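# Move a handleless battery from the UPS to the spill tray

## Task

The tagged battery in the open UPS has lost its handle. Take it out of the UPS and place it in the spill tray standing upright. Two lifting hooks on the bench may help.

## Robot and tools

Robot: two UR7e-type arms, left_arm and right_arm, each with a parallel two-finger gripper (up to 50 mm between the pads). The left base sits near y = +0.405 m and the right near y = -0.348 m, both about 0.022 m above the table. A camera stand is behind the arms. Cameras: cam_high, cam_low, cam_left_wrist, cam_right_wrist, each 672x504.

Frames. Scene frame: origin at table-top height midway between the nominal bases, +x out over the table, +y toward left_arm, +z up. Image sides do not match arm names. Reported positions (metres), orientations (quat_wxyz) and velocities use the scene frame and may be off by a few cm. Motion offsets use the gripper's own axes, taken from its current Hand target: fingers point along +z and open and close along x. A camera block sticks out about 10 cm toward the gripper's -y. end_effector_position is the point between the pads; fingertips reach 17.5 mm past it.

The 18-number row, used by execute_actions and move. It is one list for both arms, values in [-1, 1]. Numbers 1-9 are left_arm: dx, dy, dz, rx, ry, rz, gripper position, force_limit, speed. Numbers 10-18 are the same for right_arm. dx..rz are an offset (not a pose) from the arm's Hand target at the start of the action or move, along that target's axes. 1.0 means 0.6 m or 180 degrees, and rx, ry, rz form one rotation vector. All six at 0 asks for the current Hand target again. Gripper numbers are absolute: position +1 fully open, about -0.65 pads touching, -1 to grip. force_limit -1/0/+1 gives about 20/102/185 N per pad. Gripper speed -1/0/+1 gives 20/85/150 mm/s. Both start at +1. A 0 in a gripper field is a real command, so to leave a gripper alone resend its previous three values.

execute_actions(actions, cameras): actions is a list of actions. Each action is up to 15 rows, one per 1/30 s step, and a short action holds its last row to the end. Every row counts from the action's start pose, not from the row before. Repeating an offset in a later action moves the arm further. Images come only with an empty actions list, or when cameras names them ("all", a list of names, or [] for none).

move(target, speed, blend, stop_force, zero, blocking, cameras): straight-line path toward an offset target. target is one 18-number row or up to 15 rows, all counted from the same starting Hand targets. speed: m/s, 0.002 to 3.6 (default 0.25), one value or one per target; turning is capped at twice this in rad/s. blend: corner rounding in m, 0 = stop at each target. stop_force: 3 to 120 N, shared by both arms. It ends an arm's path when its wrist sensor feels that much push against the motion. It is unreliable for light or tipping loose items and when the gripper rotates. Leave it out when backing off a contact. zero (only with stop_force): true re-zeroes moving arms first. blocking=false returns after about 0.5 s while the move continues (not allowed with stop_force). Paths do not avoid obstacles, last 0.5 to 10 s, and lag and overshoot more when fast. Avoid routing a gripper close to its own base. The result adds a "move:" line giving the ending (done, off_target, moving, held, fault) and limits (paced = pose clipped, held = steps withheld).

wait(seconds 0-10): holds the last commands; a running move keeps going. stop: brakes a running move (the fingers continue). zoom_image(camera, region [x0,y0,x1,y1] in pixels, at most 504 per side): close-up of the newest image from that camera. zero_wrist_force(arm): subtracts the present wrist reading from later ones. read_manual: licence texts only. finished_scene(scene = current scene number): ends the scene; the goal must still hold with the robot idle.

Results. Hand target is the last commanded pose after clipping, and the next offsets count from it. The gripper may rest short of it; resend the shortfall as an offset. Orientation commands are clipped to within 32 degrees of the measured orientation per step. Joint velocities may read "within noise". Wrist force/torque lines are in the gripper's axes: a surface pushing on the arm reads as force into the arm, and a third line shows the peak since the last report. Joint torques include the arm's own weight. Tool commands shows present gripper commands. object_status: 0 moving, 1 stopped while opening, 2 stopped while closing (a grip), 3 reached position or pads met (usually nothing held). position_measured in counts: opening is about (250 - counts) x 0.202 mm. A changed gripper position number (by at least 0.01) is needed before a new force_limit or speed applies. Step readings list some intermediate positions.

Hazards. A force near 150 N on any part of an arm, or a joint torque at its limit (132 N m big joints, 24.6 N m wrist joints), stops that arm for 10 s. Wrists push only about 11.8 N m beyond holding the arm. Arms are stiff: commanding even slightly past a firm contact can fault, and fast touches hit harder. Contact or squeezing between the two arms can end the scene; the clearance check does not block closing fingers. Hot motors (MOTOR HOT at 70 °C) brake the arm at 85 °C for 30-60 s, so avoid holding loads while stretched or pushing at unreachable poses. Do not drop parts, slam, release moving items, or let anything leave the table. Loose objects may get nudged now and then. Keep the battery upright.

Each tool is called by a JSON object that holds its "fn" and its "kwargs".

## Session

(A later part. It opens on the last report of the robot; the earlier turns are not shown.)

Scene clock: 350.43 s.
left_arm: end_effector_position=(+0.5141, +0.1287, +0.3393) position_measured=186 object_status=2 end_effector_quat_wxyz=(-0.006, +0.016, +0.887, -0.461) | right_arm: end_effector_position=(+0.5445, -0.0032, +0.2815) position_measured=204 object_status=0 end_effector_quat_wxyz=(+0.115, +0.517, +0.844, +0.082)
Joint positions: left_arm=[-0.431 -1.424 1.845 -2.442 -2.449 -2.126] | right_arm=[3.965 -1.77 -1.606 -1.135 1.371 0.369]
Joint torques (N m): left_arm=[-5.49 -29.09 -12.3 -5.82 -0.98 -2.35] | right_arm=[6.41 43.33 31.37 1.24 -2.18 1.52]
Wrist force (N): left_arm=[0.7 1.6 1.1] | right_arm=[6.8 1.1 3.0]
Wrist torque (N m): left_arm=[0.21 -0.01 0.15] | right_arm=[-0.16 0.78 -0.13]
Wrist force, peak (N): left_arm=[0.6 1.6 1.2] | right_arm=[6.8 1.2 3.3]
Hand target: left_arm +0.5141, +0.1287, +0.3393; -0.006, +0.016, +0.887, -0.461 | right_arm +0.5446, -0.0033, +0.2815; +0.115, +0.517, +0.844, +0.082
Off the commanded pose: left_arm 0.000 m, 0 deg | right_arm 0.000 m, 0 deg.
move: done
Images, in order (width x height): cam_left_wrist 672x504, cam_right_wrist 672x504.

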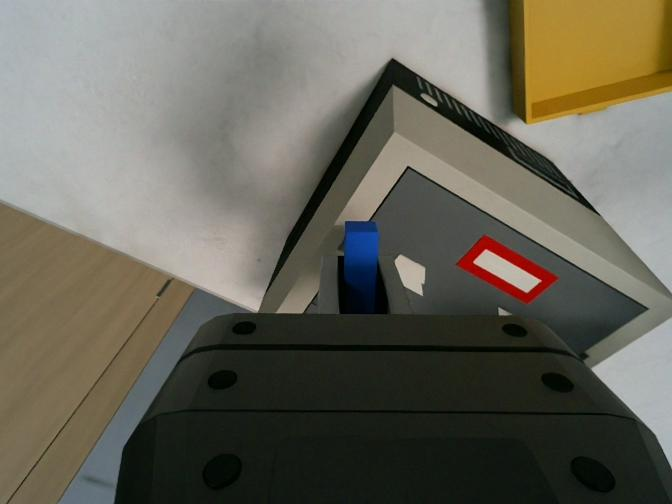

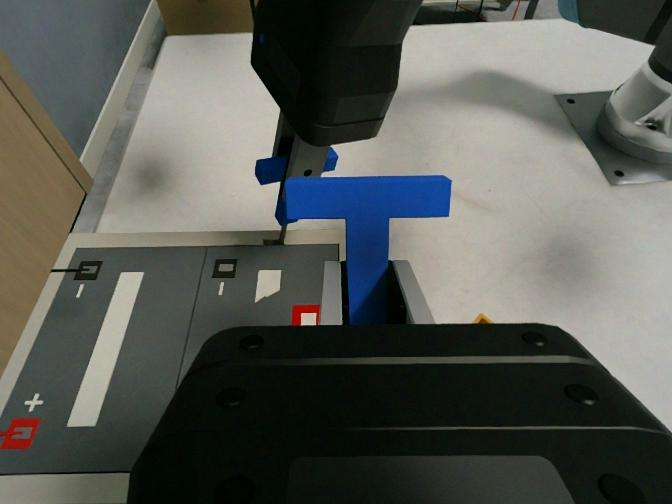

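{"fn": "move", "kwargs": {"target": [0,0,0,0,0,0,-1,-0.5,0,-0.0145,0.043,-0.0017,0.083,0.035,0,-1,-0.2,-1], "speed": 0.05, "cameras": ["cam_left_wrist","cam_right_wrist"]}}

{"fn": "zoom_image", "kwargs": {"camera": "cam_right_wrist", "region": [230, 200, 330, 275]}}

Scene clock: 365.33 s.
left_arm: end_effector_position=(+0.5141, +0.1287, +0.3393) position_measured=186 object_status=2 end_effector_quat_wxyz=(-0.006, +0.016, +0.887, -0.461) | right_arm: end_effector_position=(+0.5702, +0.0005, +0.2899) position_measured=204 object_status=2 end_effector_quat_wxyz=(+0.000, +0.523, +0.853, +0.000)
Joint positions: left_arm=[-0.431 -1.424 1.845 -2.442 -2.449 -2.126] | right_arm=[3.859 -1.959 -1.257 -1.497 1.57 0.283]
Joint torques (N m): left_arm=[-5.58 -30.6 -12.78 -5.78 -0.93 -2.32] | right_arm=[10.91 51.67 19.33 5.73 -2.29 1.68]
Wrist force (N): left_arm=[0.3 1.4 0.6] | right_arm=[-0.1 0.2 0.5]
Wrist torque (N m): left_arm=[0.19 0.04 0.14] | right_arm=[0.03 0.02 0.05]
Wrist force, peak (N): left_arm=[0.8 1.8 1.2] | right_arm=[8.9 -1.4 1.4]
Hand target: left_arm +0.5141, +0.1287, +0.3393; -0.006, +0.016, +0.887, -0.461 | right_arm +0.5701, +0.0006, +0.2900; +0.000, +0.523, +0.853, +0.000
Off the commanded pose: left_arm 0.000 m, 0 deg | right_arm 0.000 m, 0 deg.
move: done
Images, in order (width x height): cam_left_wrist 672x504, cam_right_wrist 672x504.

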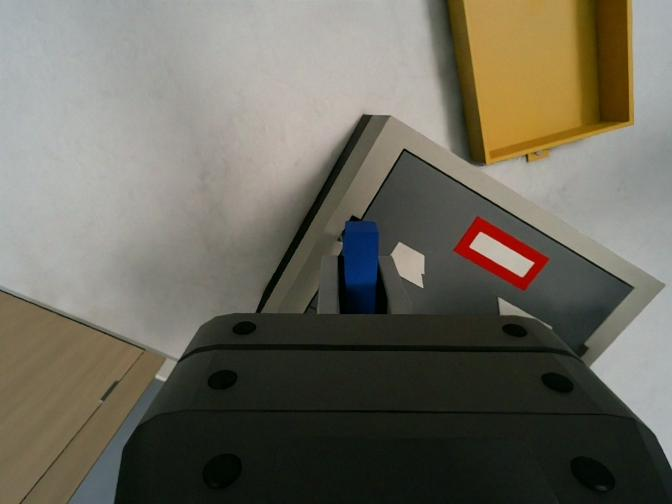

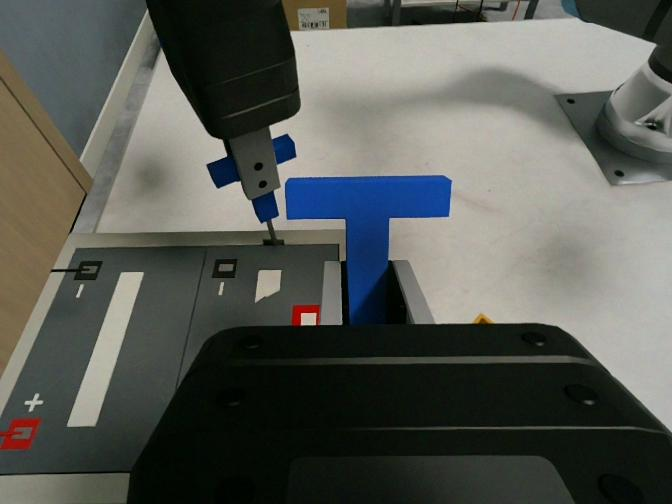

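Scaled by 5.040 from the camera's 672x504 image, which has a finer 960x720 frame.

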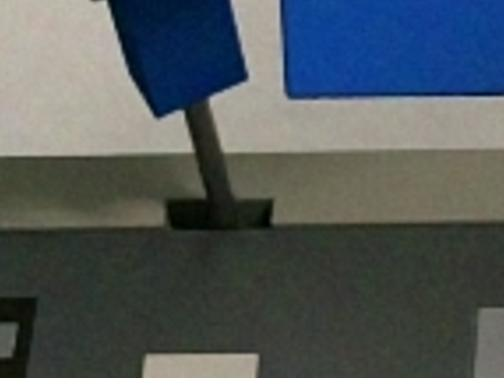

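{"fn": "move", "kwargs": {"target": [[0,0,0,0,0,0,-1,-0.5,0,0,0,0.0117,0,0,0,-1,-0.2,-1],[0,0,0,0,0,0,-1,-0.5,0,0,0,0.0117,0,0,-0.328,-1,-0.2,-1]], "speed": [0.03,0.25]}}

{"fn": "move", "kwargs": {"target": [0,0,0,0,0,0,-1,-0.5,0,0,0,-0.033,0,0,0,-1,-0.2,-1], "speed": 0.01, "stop_force": 7, "cameras": ["cam_left_wrist","cam_right_wrist"]}}

Scene clock: 379.17 s.
left_arm: end_effector_position=(+0.5141, +0.1287, +0.3393) position_measured=186 object_status=2 end_effector_quat_wxyz=(-0.006, +0.016, +0.887, -0.461) | right_arm: end_effector_position=(+0.5701, +0.0006, +0.2830) position_measured=204 object_status=2 end_effector_quat_wxyz=(+0.000, +0.035, +0.999, +0.000)
Joint positions: left_arm=[-0.431 -1.424 1.845 -2.442 -2.449 -2.126] | right_arm=[3.86 -1.96 -1.273 -1.48 1.57 -0.747]
Joint torques (N m): left_arm=[-6.06 -31.8 -12.3 -5.83 -1.14 -2.28] | right_arm=[-16.29 -24.16 -10.73 -6.71 -0.33 -1.38]
Wrist force (N): left_arm=[0.3 1.3 0.9] | right_arm=[6.6 2.4 -89.2]
Wrist torque (N m): left_arm=[0.15 0.05 0.15] | right_arm=[-0.06 0.83 -0.01]
Wrist force, peak (N): left_arm=[0.7 1.8 1.1] | right_arm=[6.6 2.6 -89.8]
Hand target: left_arm +0.5141, +0.1287, +0.3393; -0.006, +0.016, +0.887, -0.461 | right_arm +0.5701, +0.0006, +0.2830; +0.000, +0.035, +0.999, +0.000
Off the commanded pose: left_arm 0.000 m, 0 deg | right_arm 0.000 m, 0 deg.
move: done

Scene clock: 379.97 s.
left_arm: end_effector_position=(+0.5141, +0.1287, +0.3393) position_measured=186 object_status=2 end_effector_quat_wxyz=(-0.006, +0.016, +0.887, -0.461) | right_arm: end_effector_position=(+0.5701, +0.0006, +0.2831) position_measured=204 object_status=2 end_effector_quat_wxyz=(+0.000, +0.035, +0.999, -0.001)
Joint positions: left_arm=[-0.431 -1.424 1.845 -2.442 -2.449 -2.126] | right_arm=[3.859 -1.96 -1.273 -1.48 1.57 -0.747]
Joint torques (N m): left_arm=[-5.15 -31.44 -11.71 -5.74 -1.17 -2.21] | right_arm=[-13 -1.18 -20.46 -2.16 -1.15 1.43]
Wrist force (N): left_arm=[0.5 1.5 0.8] | right_arm=[6.7 3.0 -86.4]
Wrist torque (N m): left_arm=[0.19 0.01 0.14] | right_arm=[-0.06 0.84 0.02]
Wrist force, peak (N): left_arm=[0.7 1.6 1.2] | right_arm=[6.8 2.5 -90.1]
Hand target: left_arm +0.5141, +0.1287, +0.3393; -0.006, +0.016, +0.887, -0.461 | right_arm +0.5701, +0.0006, +0.2831; +0.000, +0.035, +0.999, -0.001 (not the last commanded pose)
Off the commanded pose: left_arm 0.000 m, 0 deg | right_arm 0.020 m, 0 deg.
move: contact (right_arm)
Images, in order (width x height): cam_left_wrist 672x504, cam_right_wrist 672x504.

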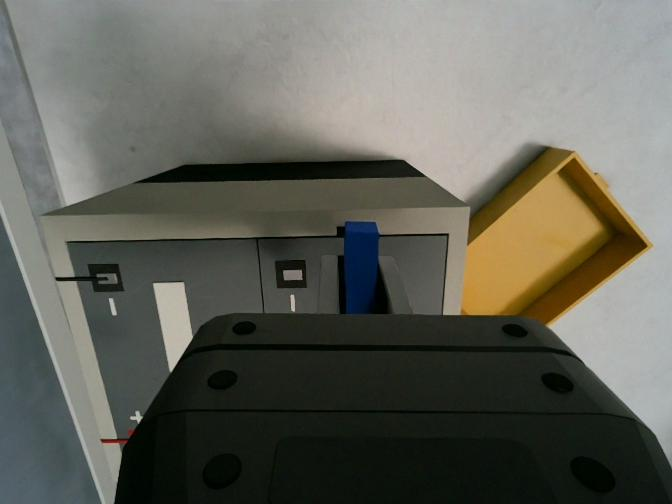

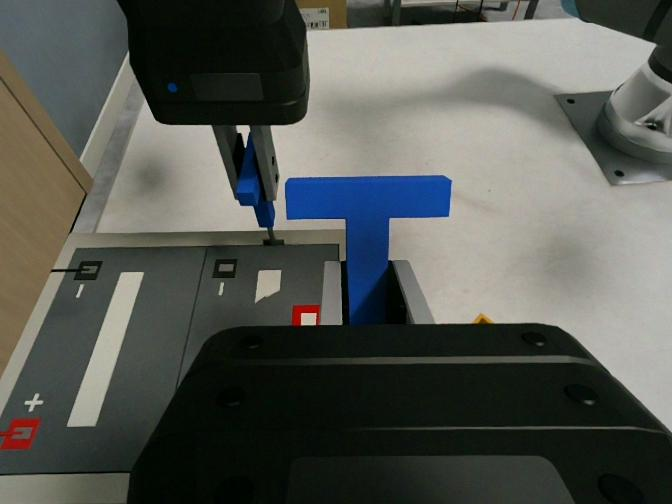

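{"fn": "move", "kwargs": {"target": [0,0,0,0,0,0,-1,-0.5,0,0,0,-0.005,0,0,0,-1,-0.2,-1], "speed": 0.02}}

Scene clock: 386.47 s.
left_arm: end_effector_position=(+0.5141, +0.1287, +0.3393) position_measured=186 object_status=2 end_effector_quat_wxyz=(-0.006, +0.016, +0.887, -0.461) | right_arm: end_effector_position=(+0.5701, +0.0006, +0.2860) position_measured=204 object_status=2 end_effector_quat_wxyz=(+0.000, +0.035, +0.999, -0.001)
Joint positions: left_arm=[-0.431 -1.424 1.845 -2.442 -2.449 -2.126] | right_arm=[3.859 -1.96 -1.266 -1.488 1.57 -0.747]
Joint torques (N m): left_arm=[-5.18 -32.06 -11.95 -5.73 -1.19 -2.25] | right_arm=[0.41 52.36 28.7 1.84 -1.42 1.47]
Wrist force (N): left_arm=[0.5 1.4 0.9] | right_arm=[0.2 3.1 1.8]
Wrist torque (N m): left_arm=[0.18 0.01 0.15] | right_arm=[-0.26 0.05 -0.01]
Wrist force, peak (N): left_arm=[0.9 1.7 0.9] | right_arm=[6.5 2.9 -86.2]
Hand target: left_arm +0.5141, +0.1287, +0.3393; -0.006, +0.016, +0.887, -0.461 | right_arm +0.5701, +0.0006, +0.2861; +0.000, +0.035, +0.999, -0.001
Off the commanded pose: left_arm 0.000 m, 0 deg | right_arm 0.000 m, 0 deg.
move: done

{"fn": "move", "kwargs": {"target": [0,0,0,0,0,0,-1,-0.5,0,0,0,-0.037,0,0,0,-1,-0.2,-1], "speed": 0.01, "stop_force": 6, "cameras": ["cam_right_wrist"]}}

{"fn": "zoom_image", "kwargs": {"camera": "cam_right_wrist", "region": [210, 150, 330, 270]}}

Scene clock: 393.73 s.
left_arm: end_effector_position=(+0.5141, +0.1287, +0.3393) position_measured=186 object_status=2 end_effector_quat_wxyz=(-0.006, +0.016, +0.887, -0.461) | right_arm: end_effector_position=(+0.5701, +0.0006, +0.2981) position_measured=204 object_status=2 end_effector_quat_wxyz=(+0.000, +0.035, +0.999, -0.001)
Joint positions: left_arm=[-0.431 -1.424 1.845 -2.442 -2.449 -2.126] | right_arm=[3.86 -1.958 -1.238 -1.517 1.57 -0.747]
Joint torques (N m): left_arm=[-5.42 -32.4 -13.67 -5.69 -1.15 -2.24] | right_arm=[9.78 47.96 21.14 5.67 0.67 1.44]
Wrist force (N): left_arm=[0.5 1.6 0.7] | right_arm=[0.9 3.7 5.4]
Wrist torque (N m): left_arm=[0.22 0.01 0.15] | right_arm=[-0.23 0.11 -0.01]
Wrist force, peak (N): left_arm=[0.6 1.9 1.0] | right_arm=[-0.8 5.1 18.9]
Hand target: left_arm +0.5141, +0.1287, +0.3393; -0.006, +0.016, +0.887, -0.461 | right_arm +0.5701, +0.0006, +0.2981; +0.000, +0.035, +0.999, -0.001 (not the last commanded pose)
Off the commanded pose: left_arm 0.000 m, 0 deg | right_arm 0.010 m, 0 deg.
move: contact (right_arm)
Images, in order (width x height): cam_right_wrist 672x504.

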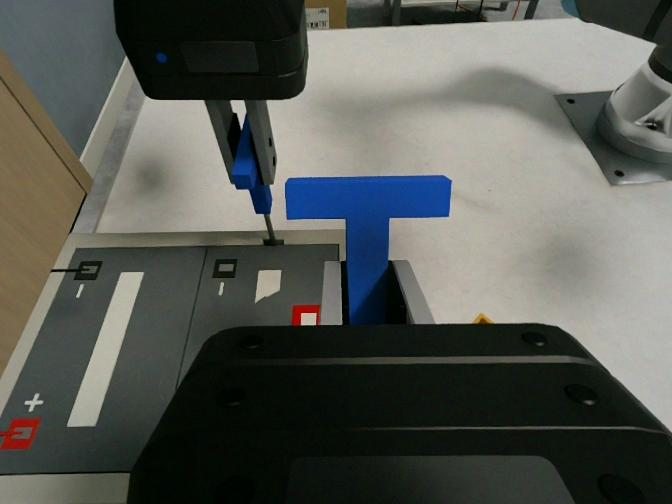

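Scaled by 4.200 from the camera's 672x504 image, which has a finer 960x720 frame.

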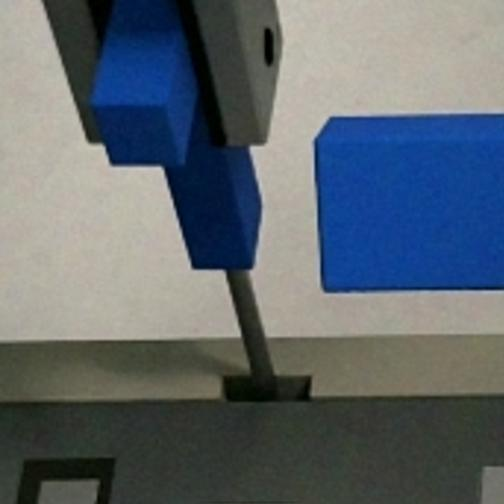

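{"fn": "move", "kwargs": {"target": [[-0.047,0.022,-0.0887,0.12,0,0,-1,-0.5,0,0,0,0.0017,0,0,0,-1,-0.2,-1],[-0.0993,0.096,-0.022,0.194,0,0,-1,-0.5,0,0,0,0.0017,0,0,0,-1,-0.2,-1]], "speed": 0.15, "blend": 0.01, "cameras": ["cam_left_wrist","cam_low","cam_high"]}}

{"fn": "zoom_image", "kwargs": {"camera": "cam_low", "region": [360, 190, 480, 270]}}

{"fn": "zoom_image", "kwargs": {"camera": "cam_high", "region": [380, 210, 450, 280]}}

Scene clock: 432.33 s.
left_arm: end_effector_position=(+0.5754, +0.1705, +0.3000) position_measured=186 object_status=2 end_effector_quat_wxyz=(-0.011, +0.014, +0.708, -0.706) | right_arm: end_effector_position=(+0.5701, +0.0006, +0.2971) position_measured=204 object_status=2 end_effector_quat_wxyz=(+0.000, +0.035, +0.999, -0.001)
Joint positions: left_arm=[-0.24 -0.788 1.601 -3.931 -2.989 -3.114] | right_arm=[3.86 -1.958 -1.24 -1.515 1.57 -0.747]
Joint torques (N m): left_arm=[-6.73 -61.22 -6.35 2.09 -0.32 2.38] | right_arm=[7.45 28.99 22.92 3.39 -1.41 1.11]
Wrist force (N): left_arm=[1.3 2.1 0.0] | right_arm=[0.1 3.1 -0.1]
Wrist torque (N m): left_arm=[0.28 0.09 0.23] | right_arm=[-0.22 0.02 -0.01]
Wrist force, peak (N): left_arm=[0.6 4.3 0.0] | right_arm=[1.0 3.6 6.2]
Hand target: left_arm +0.5753, +0.1705, +0.3000; -0.011, +0.014, +0.708, -0.706 | right_arm +0.5701, +0.0006, +0.2971; +0.000, +0.035, +0.999, -0.001
Off the commanded pose: left_arm 0.000 m, 0 deg | right_arm 0.000 m, 0 deg.
move: done
Images, in order (width x height): cam_high 672x504, cam_low 672x504, cam_left_wrist 672x504.

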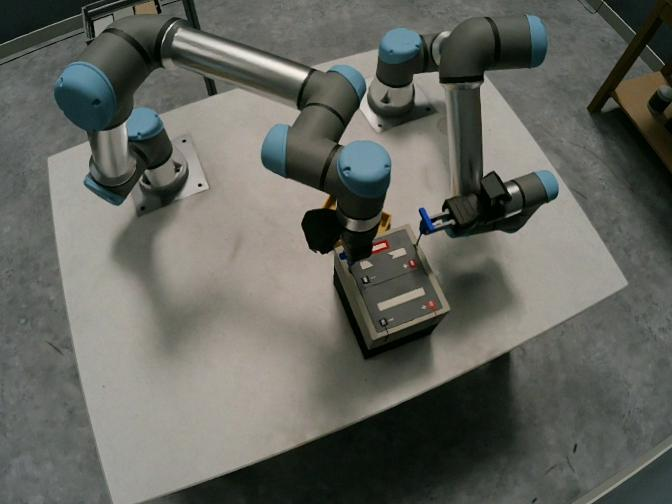

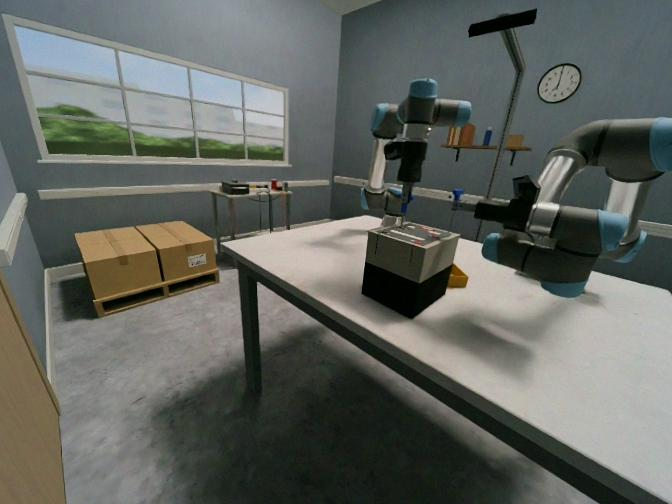

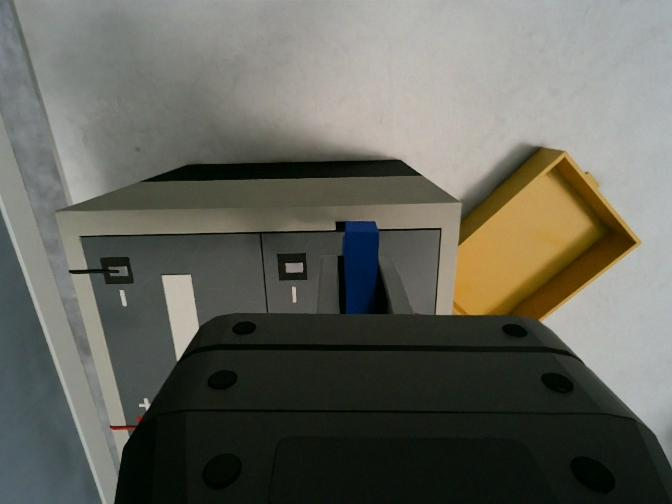

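Scaled by 4.200 from the camera's 672x504 image, which has a finer 960x720 frame.

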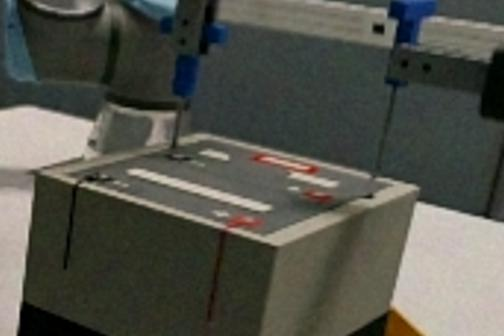

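Scaled by 7.200 from the camera's 672x504 image, which has a finer 960x720 frame.

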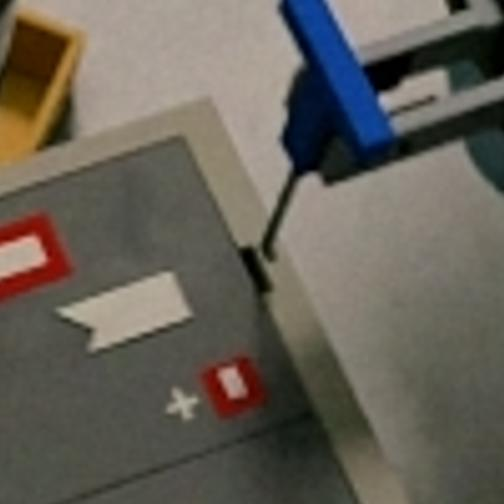

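{"fn": "move", "kwargs": {"target": [0,0,0,0,0,0,-1,-0.5,0,0,0,0,0,0,0,-1,-0.2,-1], "speed": 0.02}}

{"fn": "move", "kwargs": {"target": [0,0.035,0.0015,0,0,0,-1,-0.5,0,0,0,0,0,0,0,-1,-0.2,-1], "speed": 0.012, "stop_force": 5, "cameras": ["cam_high"]}}

{"fn": "zoom_image", "kwargs": {"camera": "cam_high", "region": [380, 210, 450, 280]}}

Scene clock: 444.20 s.
left_arm: end_effector_position=(+0.5753, +0.1705, +0.3000) position_measured=186 object_status=2 end_effector_quat_wxyz=(-0.011, +0.014, +0.708, -0.706) | right_arm: end_effector_position=(+0.5701, +0.0006, +0.2971) position_measured=204 object_status=2 end_effector_quat_wxyz=(+0.000, +0.035, +0.999, -0.001)
Joint positions: left_arm=[-0.24 -0.788 1.601 -3.931 -2.989 -3.114] | right_arm=[3.86 -1.958 -1.24 -1.515 1.57 -0.747]
Joint torques (N m): left_arm=[-6.4 -59.03 -7.62 -0.46 -0.85 0.2] | right_arm=[6.36 29.59 28.78 0.29 -2.75 0.64]
Wrist force (N): left_arm=[1.3 1.9 0.1] | right_arm=[0.1 3.0 -0.9]
Wrist torque (N m): left_arm=[0.26 0.07 0.23] | right_arm=[-0.23 0.02 -0.01]
Wrist force, peak (N): left_arm=[1.5 2.5 0.0] | right_arm=[0.1 3.2 -0.9]
Hand target: left_arm +0.5753, +0.1705, +0.3000; -0.011, +0.014, +0.708, -0.706 | right_arm +0.5701, +0.0006, +0.2971; +0.000, +0.035, +0.999, -0.001
Off the commanded pose: left_arm 0.000 m, 0 deg | right_arm 0.000 m, 0 deg.
move: done

Scene clock: 447.03 s.
left_arm: end_effector_position=(+0.5754, +0.1696, +0.2790) position_measured=186 object_status=2 end_effector_quat_wxyz=(-0.011, +0.014, +0.708, -0.706) | right_arm: end_effector_position=(+0.5701, +0.0006, +0.2971) position_measured=204 object_status=2 end_effector_quat_wxyz=(+0.000, +0.035, +0.999, -0.001)
Joint positions: left_arm=[-0.241 -0.751 1.602 -3.969 -2.987 -3.115] | right_arm=[3.86 -1.958 -1.24 -1.515 1.57 -0.747]
Joint torques (N m): left_arm=[-3.84 -61.31 -30.57 1.85 0.49 -2.14] | right_arm=[4.98 30.3 29.66 0.39 -2.68 0.3]
Wrist force (N): left_arm=[1.5 2.3 0.1] | right_arm=[0.0 2.9 -0.5]
Wrist torque (N m): left_arm=[0.31 0.04 0.23] | right_arm=[-0.25 0.04 -0.01]
Wrist force, peak (N): left_arm=[1.2 2.7 0.1] | right_arm=[0.1 3.3 -0.2]
Hand target: left_arm +0.5754, +0.1696, +0.2790; -0.011, +0.014, +0.708, -0.706 | right_arm +0.5701, +0.0006, +0.2971; +0.000, +0.035, +0.999, -0.001
Off the commanded pose: left_arm 0.000 m, 0 deg | right_arm 0.000 m, 0 deg.
move: done
Images, in order (width x height): cam_high 672x504.

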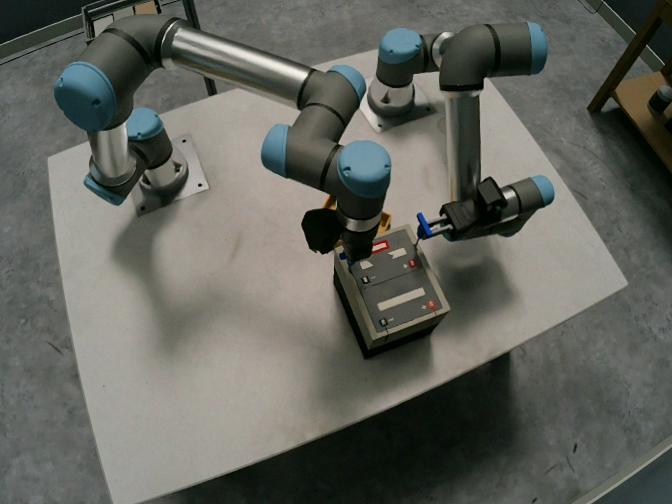

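Scaled by 7.200 from the camera's 672x504 image, which has a finer 960x720 frame.

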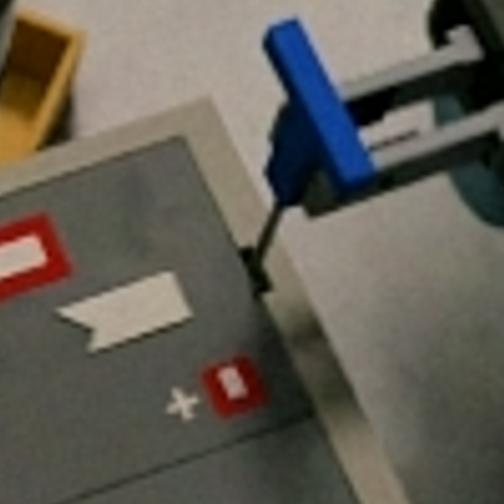

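{"fn": "move", "kwargs": {"target": [0,0.055,0,0,0,0,-1,-0.5,0,0,0,0,0,0,0,-1,-0.2,-1], "speed": 0.015, "stop_force": 4}}

{"fn": "move", "kwargs": {"target": [[0,0,0,0,0,0,0.4,0,-1,0,0,0,0,0,0,-1,-0.2,-1],[0,0,-0.15,0,0,0,0.4,0,-1,0,0,0,0,0,0,-1,-0.2,-1]], "speed": 0.12, "cameras": ["cam_right_wrist","cam_high"]}}

{"fn": "zoom_image", "kwargs": {"camera": "cam_right_wrist", "region": [200, 100, 450, 320]}}

{"fn": "zoom_image", "kwargs": {"camera": "cam_high", "region": [380, 200, 450, 270]}}

Scene clock: 459.17 s.
left_arm: end_effector_position=(+0.5755, +0.1698, +0.2500) position_measured=186 object_status=2 end_effector_quat_wxyz=(-0.011, +0.014, +0.708, -0.706) | right_arm: end_effector_position=(+0.5701, +0.0006, +0.2971) position_measured=204 object_status=2 end_effector_quat_wxyz=(+0.000, +0.035, +0.999, -0.001)
Joint positions: left_arm=[-0.241 -0.699 1.598 -4.017 -2.988 -3.114] | right_arm=[3.86 -1.958 -1.24 -1.515 1.57 -0.747]
Joint torques (N m): left_arm=[4.98 -62.89 -2.15 1.93 1.15 1.41] | right_arm=[1.99 30.19 29.79 0.34 -2.7 -0.42]
Wrist force (N): left_arm=[1.6 2.4 -0.1] | right_arm=[-0.1 3.0 -0.3]
Wrist torque (N m): left_arm=[0.31 0.02 0.22] | right_arm=[-0.23 0.05 -0.01]
Wrist force, peak (N): left_arm=[2.2 -23.3 -0.9] | right_arm=[0.2 3.3 -0.6]
Hand target: left_arm +0.5755, +0.1697, +0.2500; -0.011, +0.014, +0.708, -0.706 (not the last commanded pose) | right_arm +0.5701, +0.0006, +0.2971; +0.000, +0.035, +0.999, -0.001
Off the commanded pose: left_arm 0.004 m, 0 deg | right_arm 0.000 m, 0 deg.
move: contact (left_arm)

Scene clock: 460.70 s.
left_arm: end_effector_position=(+0.5755, +0.1704, +0.2500) position_measured=92 object_status=3 end_effector_quat_wxyz=(-0.011, +0.014, +0.708, -0.706) | right_arm: end_effector_position=(+0.5701, +0.0006, +0.2971) position_measured=204 object_status=2 end_effector_quat_wxyz=(+0.000, +0.035, +0.999, -0.001)
Joint positions: left_arm=[-0.24 -0.699 1.598 -4.017 -2.989 -3.114] | right_arm=[3.86 -1.958 -1.24 -1.515 1.57 -0.747]
Joint torques (N m): left_arm=[-5.29 -58.6 -5.13 1.58 0.9 2.58] | right_arm=[1.41 31.11 29.98 0.34 -2.72 -0.57]
Wrist force (N): left_arm=[1.5 1.1 0.0] | right_arm=[0.0 3.1 -0.7]
Wrist torque (N m): left_arm=[0.21 0.04 0.21] | right_arm=[-0.22 0.03 -0.01]
Wrist force, peak (N): left_arm=[1.4 1.5 -2.4] | right_arm=[0.0 3.3 -0.5]
Hand target: left_arm +0.5755, +0.1703, +0.2500; -0.011, +0.014, +0.708, -0.706 (not the last commanded pose) | right_arm +0.5701, +0.0006, +0.2971; +0.000, +0.035, +0.999, -0.001
Off the commanded pose: left_arm 0.089 m, 0 deg | right_arm 0.000 m, 0 deg.
move: held (left_arm; a check stopped the path); path passed 1 of 2 targets; limits=held
pose unreachable (left arm): on one or more control steps of this call, first in action 0 (counted from 0), this arm could not follow its commanded pose, so it was not sent that pose on those steps. It may still have moved: this result reports where it is.
cause: moving toward the commanded pose would bring two parts of the arm too close to each other (its gripper and another part of the arm, with joints 4 (wrist 1) to 6 (wrist 3) between them, 3 mm apart when it was first held).
Images, in order (width x height): cam_high 672x504, cam_right_wrist 672x504.

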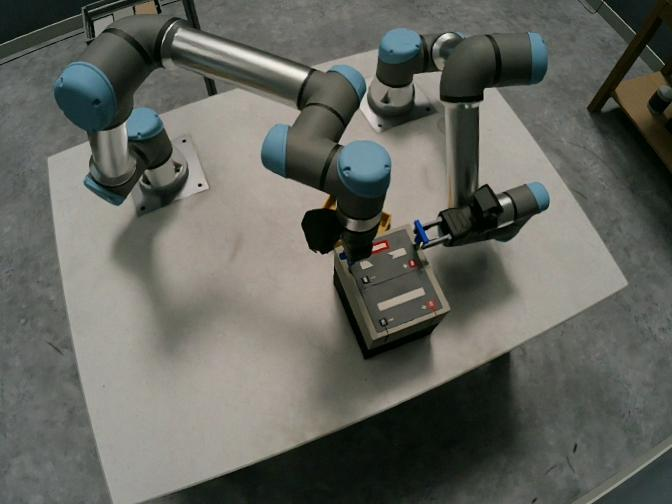

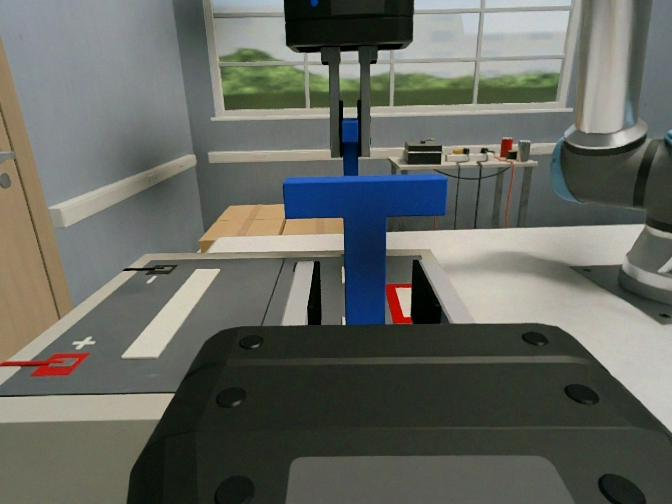

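Scaled by 2.016 from the camera's 672x504 image, which has a finer 960x720 frame.

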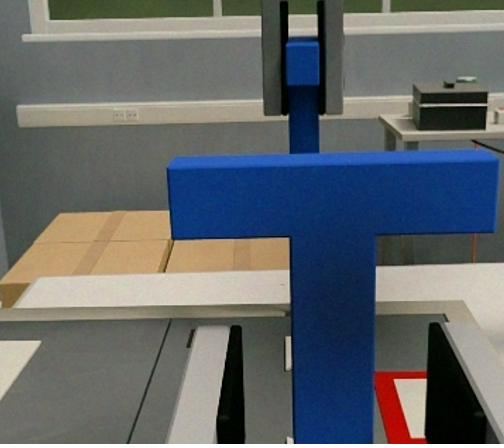

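Scaled by 7.200 from the camera's 672x504 image, which has a finer 960x720 frame.

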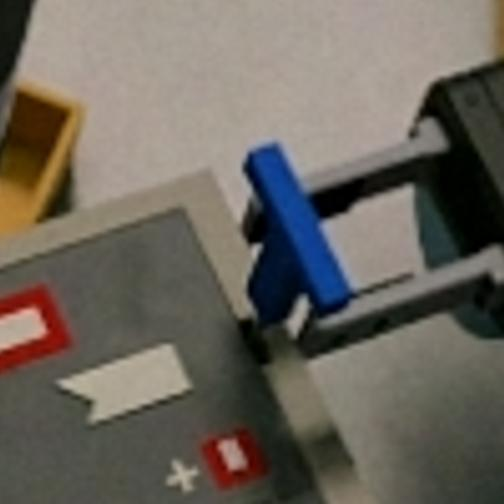

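{"fn": "move", "kwargs": {"target": [[0.0032,0,-0.0098,0,-0.028,0,0.4,0,-1,0,0,0,0,0,0,-1,-0.2,-1],[0.0121,0,-0.0304,0,-0.0667,0,0.4,0,-1,0,0,0,0,0,0,-1,-0.2,-1],[0.0917,0,-0.132,0,-0.1667,0,0.4,0,-1,0,0,0,0,0,0,-1,-0.2,-1]], "speed": 0.1, "blend": [0.002,0.005,0], "cameras": ["cam_right_wrist","cam_high"]}}

{"fn": "zoom_image", "kwargs": {"camera": "cam_high", "region": [380, 200, 450, 270]}}

Scene clock: 488.97 s.
left_arm: end_effector_position=(+0.5232, +0.2515, +0.2501) position_measured=92 object_status=3 end_effector_quat_wxyz=(+0.173, -0.169, +0.687, -0.685) | right_arm: end_effector_position=(+0.5701, +0.0006, +0.2971) position_measured=204 object_status=2 end_effector_quat_wxyz=(+0.000, +0.035, +0.999, -0.001)
Joint positions: left_arm=[-0.199 -0.913 2.15 -4.377 -2.506 -3.135] | right_arm=[3.86 -1.958 -1.24 -1.515 1.57 -0.747]
Joint torques (N m): left_arm=[-7.57 -29.19 -18.7 0.25 0.34 -2.64] | right_arm=[-0.86 30.46 29.88 0.34 -2.76 -1.32]
Wrist force (N): left_arm=[1.3 1.4 0.1] | right_arm=[0.3 3.0 -0.1]
Wrist torque (N m): left_arm=[0.24 0.08 0.31] | right_arm=[-0.23 -0.01 -0.01]
Wrist force, peak (N): left_arm=[2.0 1.3 -0.7] | right_arm=[0.0 3.3 -0.7]
Hand target: left_arm +0.5233, +0.2514, +0.2500; +0.173, -0.169, +0.687, -0.685 | right_arm +0.5701, +0.0006, +0.2971; +0.000, +0.035, +0.999, -0.001
Off the commanded pose: left_arm 0.000 m, 0 deg | right_arm 0.000 m, 0 deg.
move: done
Images, in order (width x height): cam_high 672x504, cam_right_wrist 672x504.

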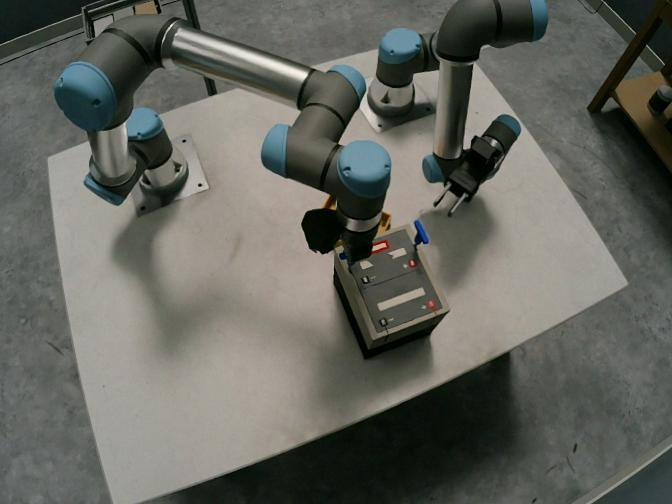

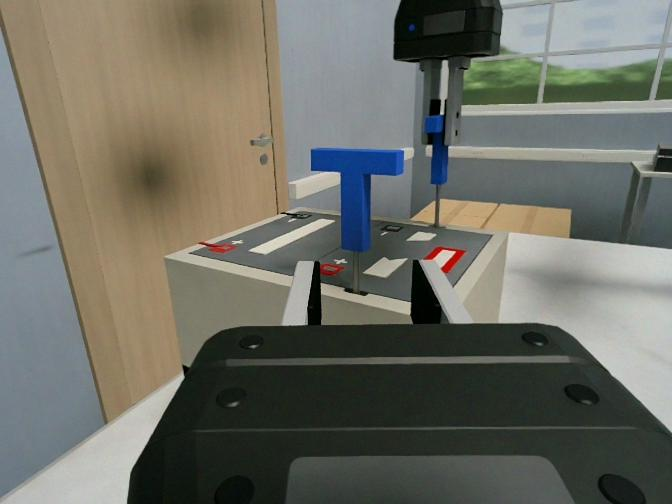

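Scaled by 7.200 from the camera's 672x504 image, which has a finer 960x720 frame.

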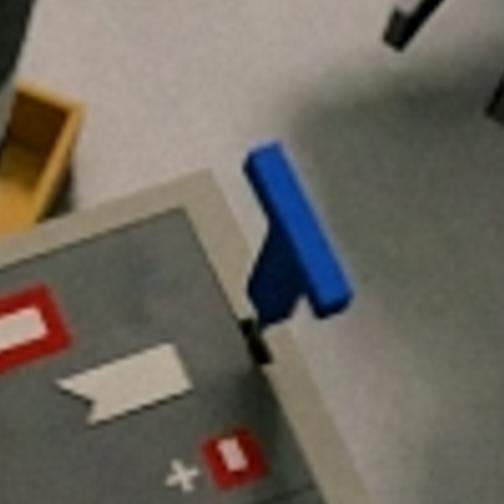

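{"fn": "move", "kwargs": {"target": [[0,-0.12,0,0,0,0,1,0,0,0,0,0,0,0,0,-1,-0.2,-1],[0,-0.28,0,-0.5,0,0,1,0,0,0,0,0,0,0,0,-1,-0.2,-1]], "speed": [0.25,0.5], "blend": [0.02,0]}}

{"fn": "move", "kwargs": {"target": [[0,0,0,0,0,0.667,1,0,0,0,0,0,0,0,0,-1,-0.2,-1],[0,-0.183,0.1,0,0,0.667,1,0,0,0,0,0,0,0,0,-1,-0.2,-1]], "speed": [0.5,0.2], "blend": [0.02,0], "cameras": ["cam_right_wrist","cam_high"]}}

Scene clock: 508.03 s.
left_arm: end_effector_position=(+0.5226, +0.2508, +0.4180) position_measured=3 object_status=3 end_effector_quat_wxyz=(+0.002, -0.242, +0.970, +0.001) end_effector_velocity=(-0.001, +0.001, +0.000) end_effector_angular_velocity=(+0.004, +0.003, -0.001) | right_arm: end_effector_position=(+0.5701, +0.0006, +0.2971) position_measured=204 object_status=2 end_effector_quat_wxyz=(+0.000, +0.035, +0.999, -0.001)
Joint positions: left_arm=[-0.587 -1.467 1.29 -1.395 -1.566 -2.594] | right_arm=[3.86 -1.958 -1.24 -1.515 1.57 -0.747]
Joint velocities: left_arm=[0 0 -0.001 0.005 0.002 0.001] | right_arm=[within noise]
Joint torques (N m): left_arm=[0.26 -25.13 -34.97 -1.16 1.49 2.47] | right_arm=[-3.65 31.22 29.6 0.24 -2.66 -1.15]
Wrist force (N): left_arm=[0.5 -0.5 -0.3] | right_arm=[0.0 3.0 -0.5]
Wrist torque (N m): left_arm=[-0.07 -0.11 -0.07] | right_arm=[-0.23 0.04 -0.01]
Wrist force, peak (N): left_arm=[1.1 5.7 0.4] | right_arm=[0.2 3.3 -0.9]
Hand target: left_arm +0.5226, +0.2508, +0.4180; +0.002, -0.242, +0.970, +0.001 | right_arm +0.5701, +0.0006, +0.2971; +0.000, +0.035, +0.999, -0.001
Off the commanded pose: left_arm 0.000 m, 0 deg | right_arm 0.000 m, 0 deg.
move: done

Scene clock: 511.17 s.
left_arm: end_effector_position=(+0.5617, +0.1769, +0.3720) position_measured=3 object_status=3 end_effector_quat_wxyz=(+0.000, +0.720, +0.694, +0.003) | right_arm: end_effector_position=(+0.5701, +0.0006, +0.2971) position_measured=204 object_status=2 end_effector_quat_wxyz=(+0.000, +0.035, +0.999, -0.001)
Joint positions: left_arm=[-0.66 -1.328 1.242 -1.487 -1.566 -0.572] | right_arm=[3.86 -1.958 -1.24 -1.515 1.57 -0.747]
Joint torques (N m): left_arm=[7.4 -38.15 -16.53 -1.08 -1.09 2.25] | right_arm=[-5.51 32.36 30.24 0.37 -2.72 -1.34]
Wrist force (N): left_arm=[0.5 -0.6 -0.4] | right_arm=[-0.1 3.2 -0.2]
Wrist torque (N m): left_arm=[-0.07 -0.11 0.01] | right_arm=[-0.20 0.05 0.00]
Wrist force, peak (N): left_arm=[-10.1 4.0 11.2] | right_arm=[0.2 3.3 -0.4]
Hand target: left_arm +0.5617, +0.1769, +0.3719; +0.000, +0.720, +0.694, +0.003 (not the last commanded pose) | right_arm +0.5701, +0.0006, +0.2971; +0.000, +0.035, +0.999, -0.001
Off the commanded pose: left_arm 0.030 m, 0 deg | right_arm 0.000 m, 0 deg.
move: held (left_arm; a check stopped the path); path passed 1 of 2 targets; limits=held
pose unreachable (left arm): on one or more control steps of this call, first in action 0 (counted from 0), this arm could not follow its commanded pose, so it was not sent that pose on those steps. It may still have moved: this result reports where it is.
cause: moving toward the commanded pose would bring a part of the arm too close to another arm (a part of this arm just beyond joint 3 (elbow) and a part of the right arm just beyond its joint 3 (elbow), where that arm would come to rest).
Images, in order (width x height): cam_high 672x504, cam_right_wrist 672x504.

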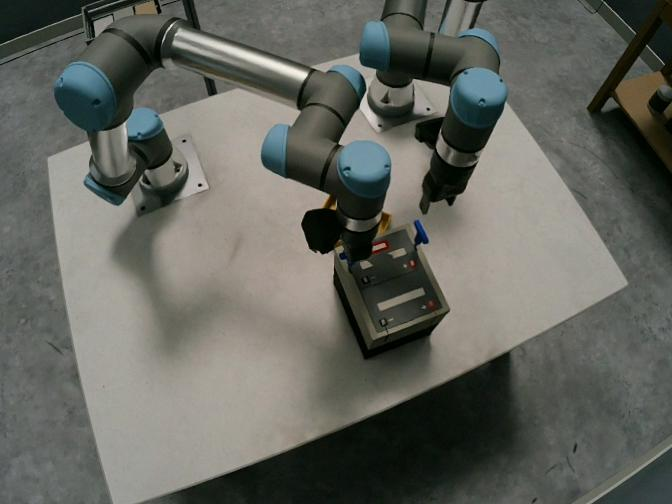

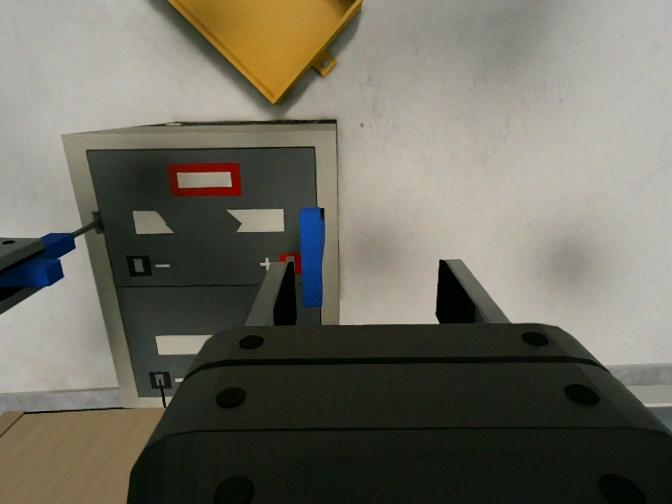

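{"fn": "move", "kwargs": {"target": [0,0,0,0,0,0,1,0,0,0,0,0.03,0,0,0,-1,-0.2,-1], "speed": 0.01, "stop_force": 4}}

{"fn": "move", "kwargs": {"target": [[0,0,0,0,0,0,1,0,0,0,0,0,0,0,0,0.4,0,-1],[0.05,-0.05,-0.08,0,0,0,1,0,0,0,0,-0.2,0,0,0,0.4,0,-1],[0.05,-0.05,-0.08,0,0,0,1,0,0,0.17,0,-0.2,0,0,-0.5,0.4,0,-1]], "speed": [0.2,0.1,0.4], "blend": [0,0.01,0], "cameras": ["cam_right_wrist","cam_left_wrist","cam_high"]}}

Scene clock: 551.00 s.
left_arm: end_effector_position=(+0.5617, +0.1769, +0.3719) position_measured=3 object_status=3 end_effector_quat_wxyz=(+0.000, +0.720, +0.694, +0.003) | right_arm: end_effector_position=(+0.5701, +0.0006, +0.2847) position_measured=204 object_status=2 end_effector_quat_wxyz=(+0.000, +0.035, +0.999, -0.001)
Joint positions: left_arm=[-0.66 -1.328 1.243 -1.487 -1.566 -0.572] | right_arm=[3.86 -1.96 -1.269 -1.484 1.57 -0.747]
Joint torques (N m): left_arm=[7.96 -29.6 -13.87 -0.87 -1.27 2.56] | right_arm=[-9.65 35.67 31.8 -0.33 -2.65 -1.19]
Wrist force (N): left_arm=[0.3 -0.3 0.0] | right_arm=[0.0 3.0 -1.7]
Wrist torque (N m): left_arm=[-0.03 -0.08 0.01] | right_arm=[-0.23 0.00 -0.02]
Wrist force, peak (N): left_arm=[0.7 -0.6 -0.4] | right_arm=[1.6 2.4 -17.4]
Hand target: left_arm +0.5617, +0.1769, +0.3719; +0.000, +0.720, +0.694, +0.003 | right_arm +0.5701, +0.0006, +0.2847; +0.000, +0.035, +0.999, -0.001 (not the last commanded pose)
Off the commanded pose: left_arm 0.000 m, 0 deg | right_arm 0.006 m, 0 deg.
move: contact (right_arm)

Scene clock: 556.03 s.
left_arm: end_effector_position=(+0.5326, +0.2078, +0.4199) position_measured=3 object_status=3 end_effector_quat_wxyz=(+0.000, +0.720, +0.694, +0.003) | right_arm: end_effector_position=(+0.4683, +0.0079, +0.4048) position_measured=92 object_status=3 end_effector_quat_wxyz=(+0.000, -0.682, +0.731, +0.000)
Joint positions: left_arm=[-0.644 -1.409 1.218 -1.381 -1.566 -0.556] | right_arm=[3.989 -1.767 -1.215 -1.731 1.57 -2.188]
Joint torques (N m): left_arm=[-7.76 -25.75 -13.59 -5.64 -0.81 -2.5] | right_arm=[-13.09 22.33 33.38 2.39 1.22 -1.73]
Wrist force (N): left_arm=[0.5 -0.6 -0.4] | right_arm=[-0.1 0.1 0.1]
Wrist torque (N m): left_arm=[-0.07 -0.11 -0.12] | right_arm=[0.00 0.03 -0.04]
Wrist force, peak (N): left_arm=[0.7 -1.0 -0.8] | right_arm=[0.0 2.5 -0.6]
Hand target: left_arm +0.5326, +0.2078, +0.4199; +0.000, +0.720, +0.694, +0.003 | right_arm +0.4683, +0.0078, +0.4048; +0.000, +0.682, -0.731, +0.000
Off the commanded pose: left_arm 0.000 m, 0 deg | right_arm 0.000 m, 0 deg.
move: done
Images, in order (width x height): cam_high 672x504, cam_left_wrist 672x504, cam_right_wrist 672x504.

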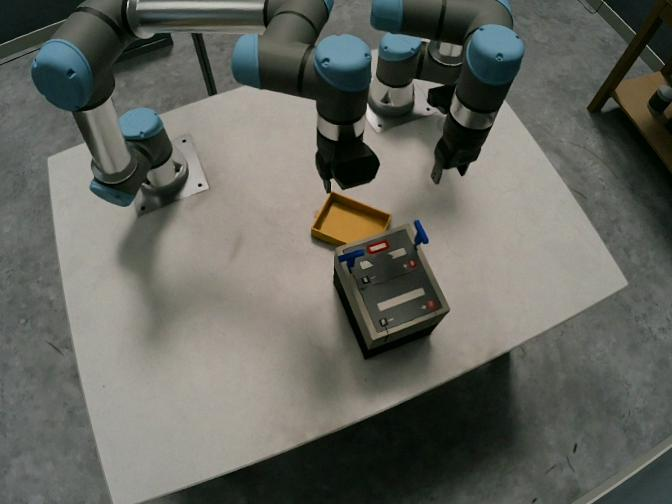

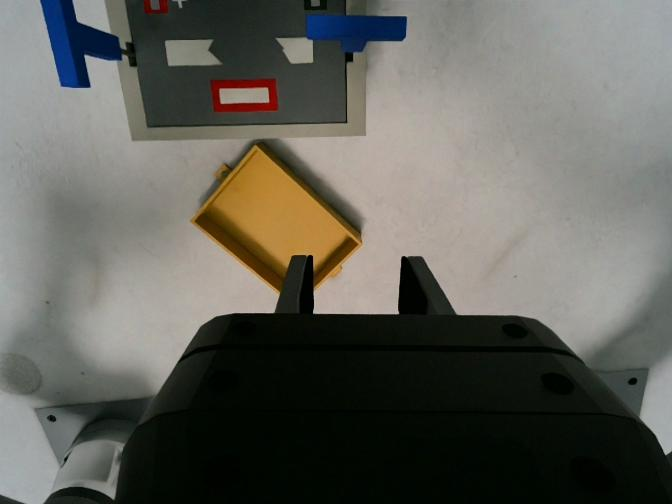

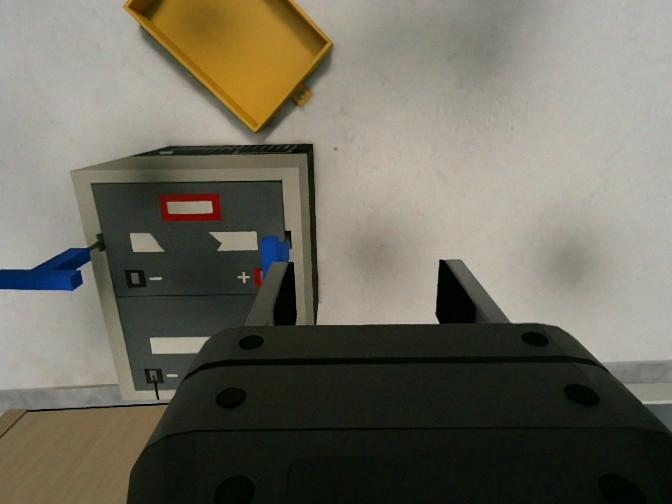

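{"fn": "move", "kwargs": {"target": [0,0,0,0,0,0,1,0,0,0,0,0,0.5,0,0,1,0,-1], "speed": 0.5}}

{"fn": "move", "kwargs": {"target": [0,0,0,0,0,0,1,0,0,0,0.2497,0,0,0,0,1,0,-1], "speed": 0.2, "cameras": ["cam_left_wrist","cam_right_wrist"]}}

Scene clock: 587.77 s.
left_arm: end_effector_position=(+0.5326, +0.2078, +0.4199) position_measured=3 object_status=3 end_effector_quat_wxyz=(+0.000, +0.720, +0.694, +0.003) | right_arm: end_effector_position=(+0.4684, +0.0079, +0.4047) position_measured=3 object_status=3 end_effector_quat_wxyz=(+0.482, -0.483, +0.517, -0.517)
Joint positions: left_arm=[-0.644 -1.409 1.218 -1.381 -1.566 -0.556] | right_arm=[4.49 -1.891 -2.057 0.802 0.116 -3.138]
Joint torques (N m): left_arm=[-7.28 -25.74 -13.33 -5.46 -0.14 -2.49] | right_arm=[-12.3 39.49 10.19 -2.15 1.66 1.86]
Wrist force (N): left_arm=[0.6 -0.7 -0.1] | right_arm=[-2.0 1.4 -1.3]
Wrist torque (N m): left_arm=[-0.10 -0.12 -0.12] | right_arm=[0.47 0.69 0.36]
Wrist force, peak (N): left_arm=[0.7 -0.6 -0.6] | right_arm=[-2.6 2.5 -1.0]
Hand target: left_arm +0.5326, +0.2078, +0.4199; +0.000, +0.720, +0.694, +0.003 | right_arm +0.4683, +0.0078, +0.4048; +0.482, -0.483, +0.517, -0.517
Off the commanded pose: left_arm 0.000 m, 0 deg | right_arm 0.000 m, 0 deg.
move: done

Scene clock: 589.10 s.
left_arm: end_effector_position=(+0.5326, +0.2078, +0.4199) position_measured=3 object_status=3 end_effector_quat_wxyz=(+0.000, +0.720, +0.694, +0.003) | right_arm: end_effector_position=(+0.4683, +0.0076, +0.2549) position_measured=3 object_status=3 end_effector_quat_wxyz=(+0.482, -0.483, +0.517, -0.517)
Joint positions: left_arm=[-0.644 -1.409 1.218 -1.381 -1.566 -0.556] | right_arm=[4.49 -2.233 -2.103 1.194 0.116 -3.141]
Joint torques (N m): left_arm=[-7.7 -25.48 -12.87 -5.33 0.06 -2.68] | right_arm=[3.49 29.56 10.83 -1.57 2.14 1.47]
Wrist force (N): left_arm=[0.3 -0.5 -0.3] | right_arm=[-2.1 1.3 -1.2]
Wrist torque (N m): left_arm=[-0.07 -0.08 -0.12] | right_arm=[0.45 0.70 0.44]
Wrist force, peak (N): left_arm=[0.8 -0.9 0.0] | right_arm=[-2.1 4.4 -1.3]
Hand target: left_arm +0.5326, +0.2078, +0.4199; +0.000, +0.720, +0.694, +0.003 | right_arm +0.4683, +0.0076, +0.2549; +0.482, -0.483, +0.517, -0.517
Off the commanded pose: left_arm 0.000 m, 0 deg | right_arm 0.000 m, 0 deg.
move: done
Images, in order (width x height): cam_left_wrist 672x504, cam_right_wrist 672x504.

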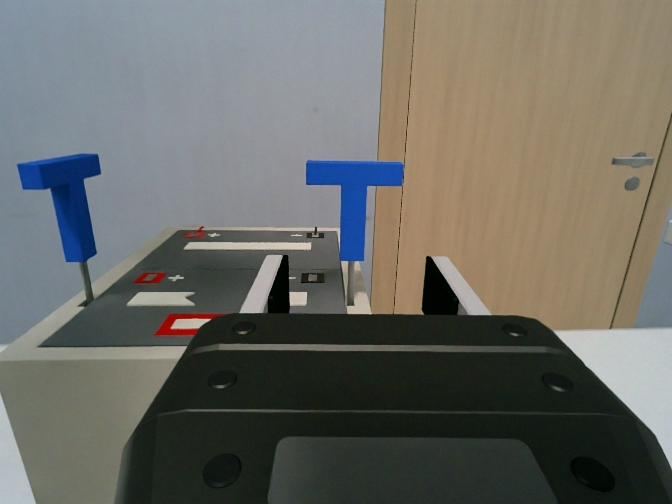

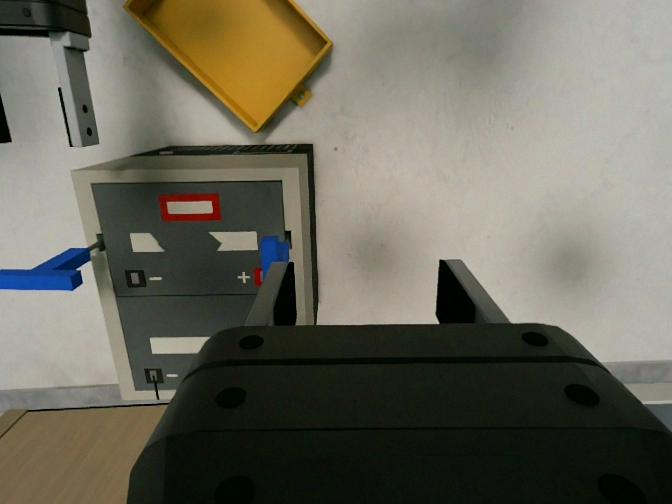

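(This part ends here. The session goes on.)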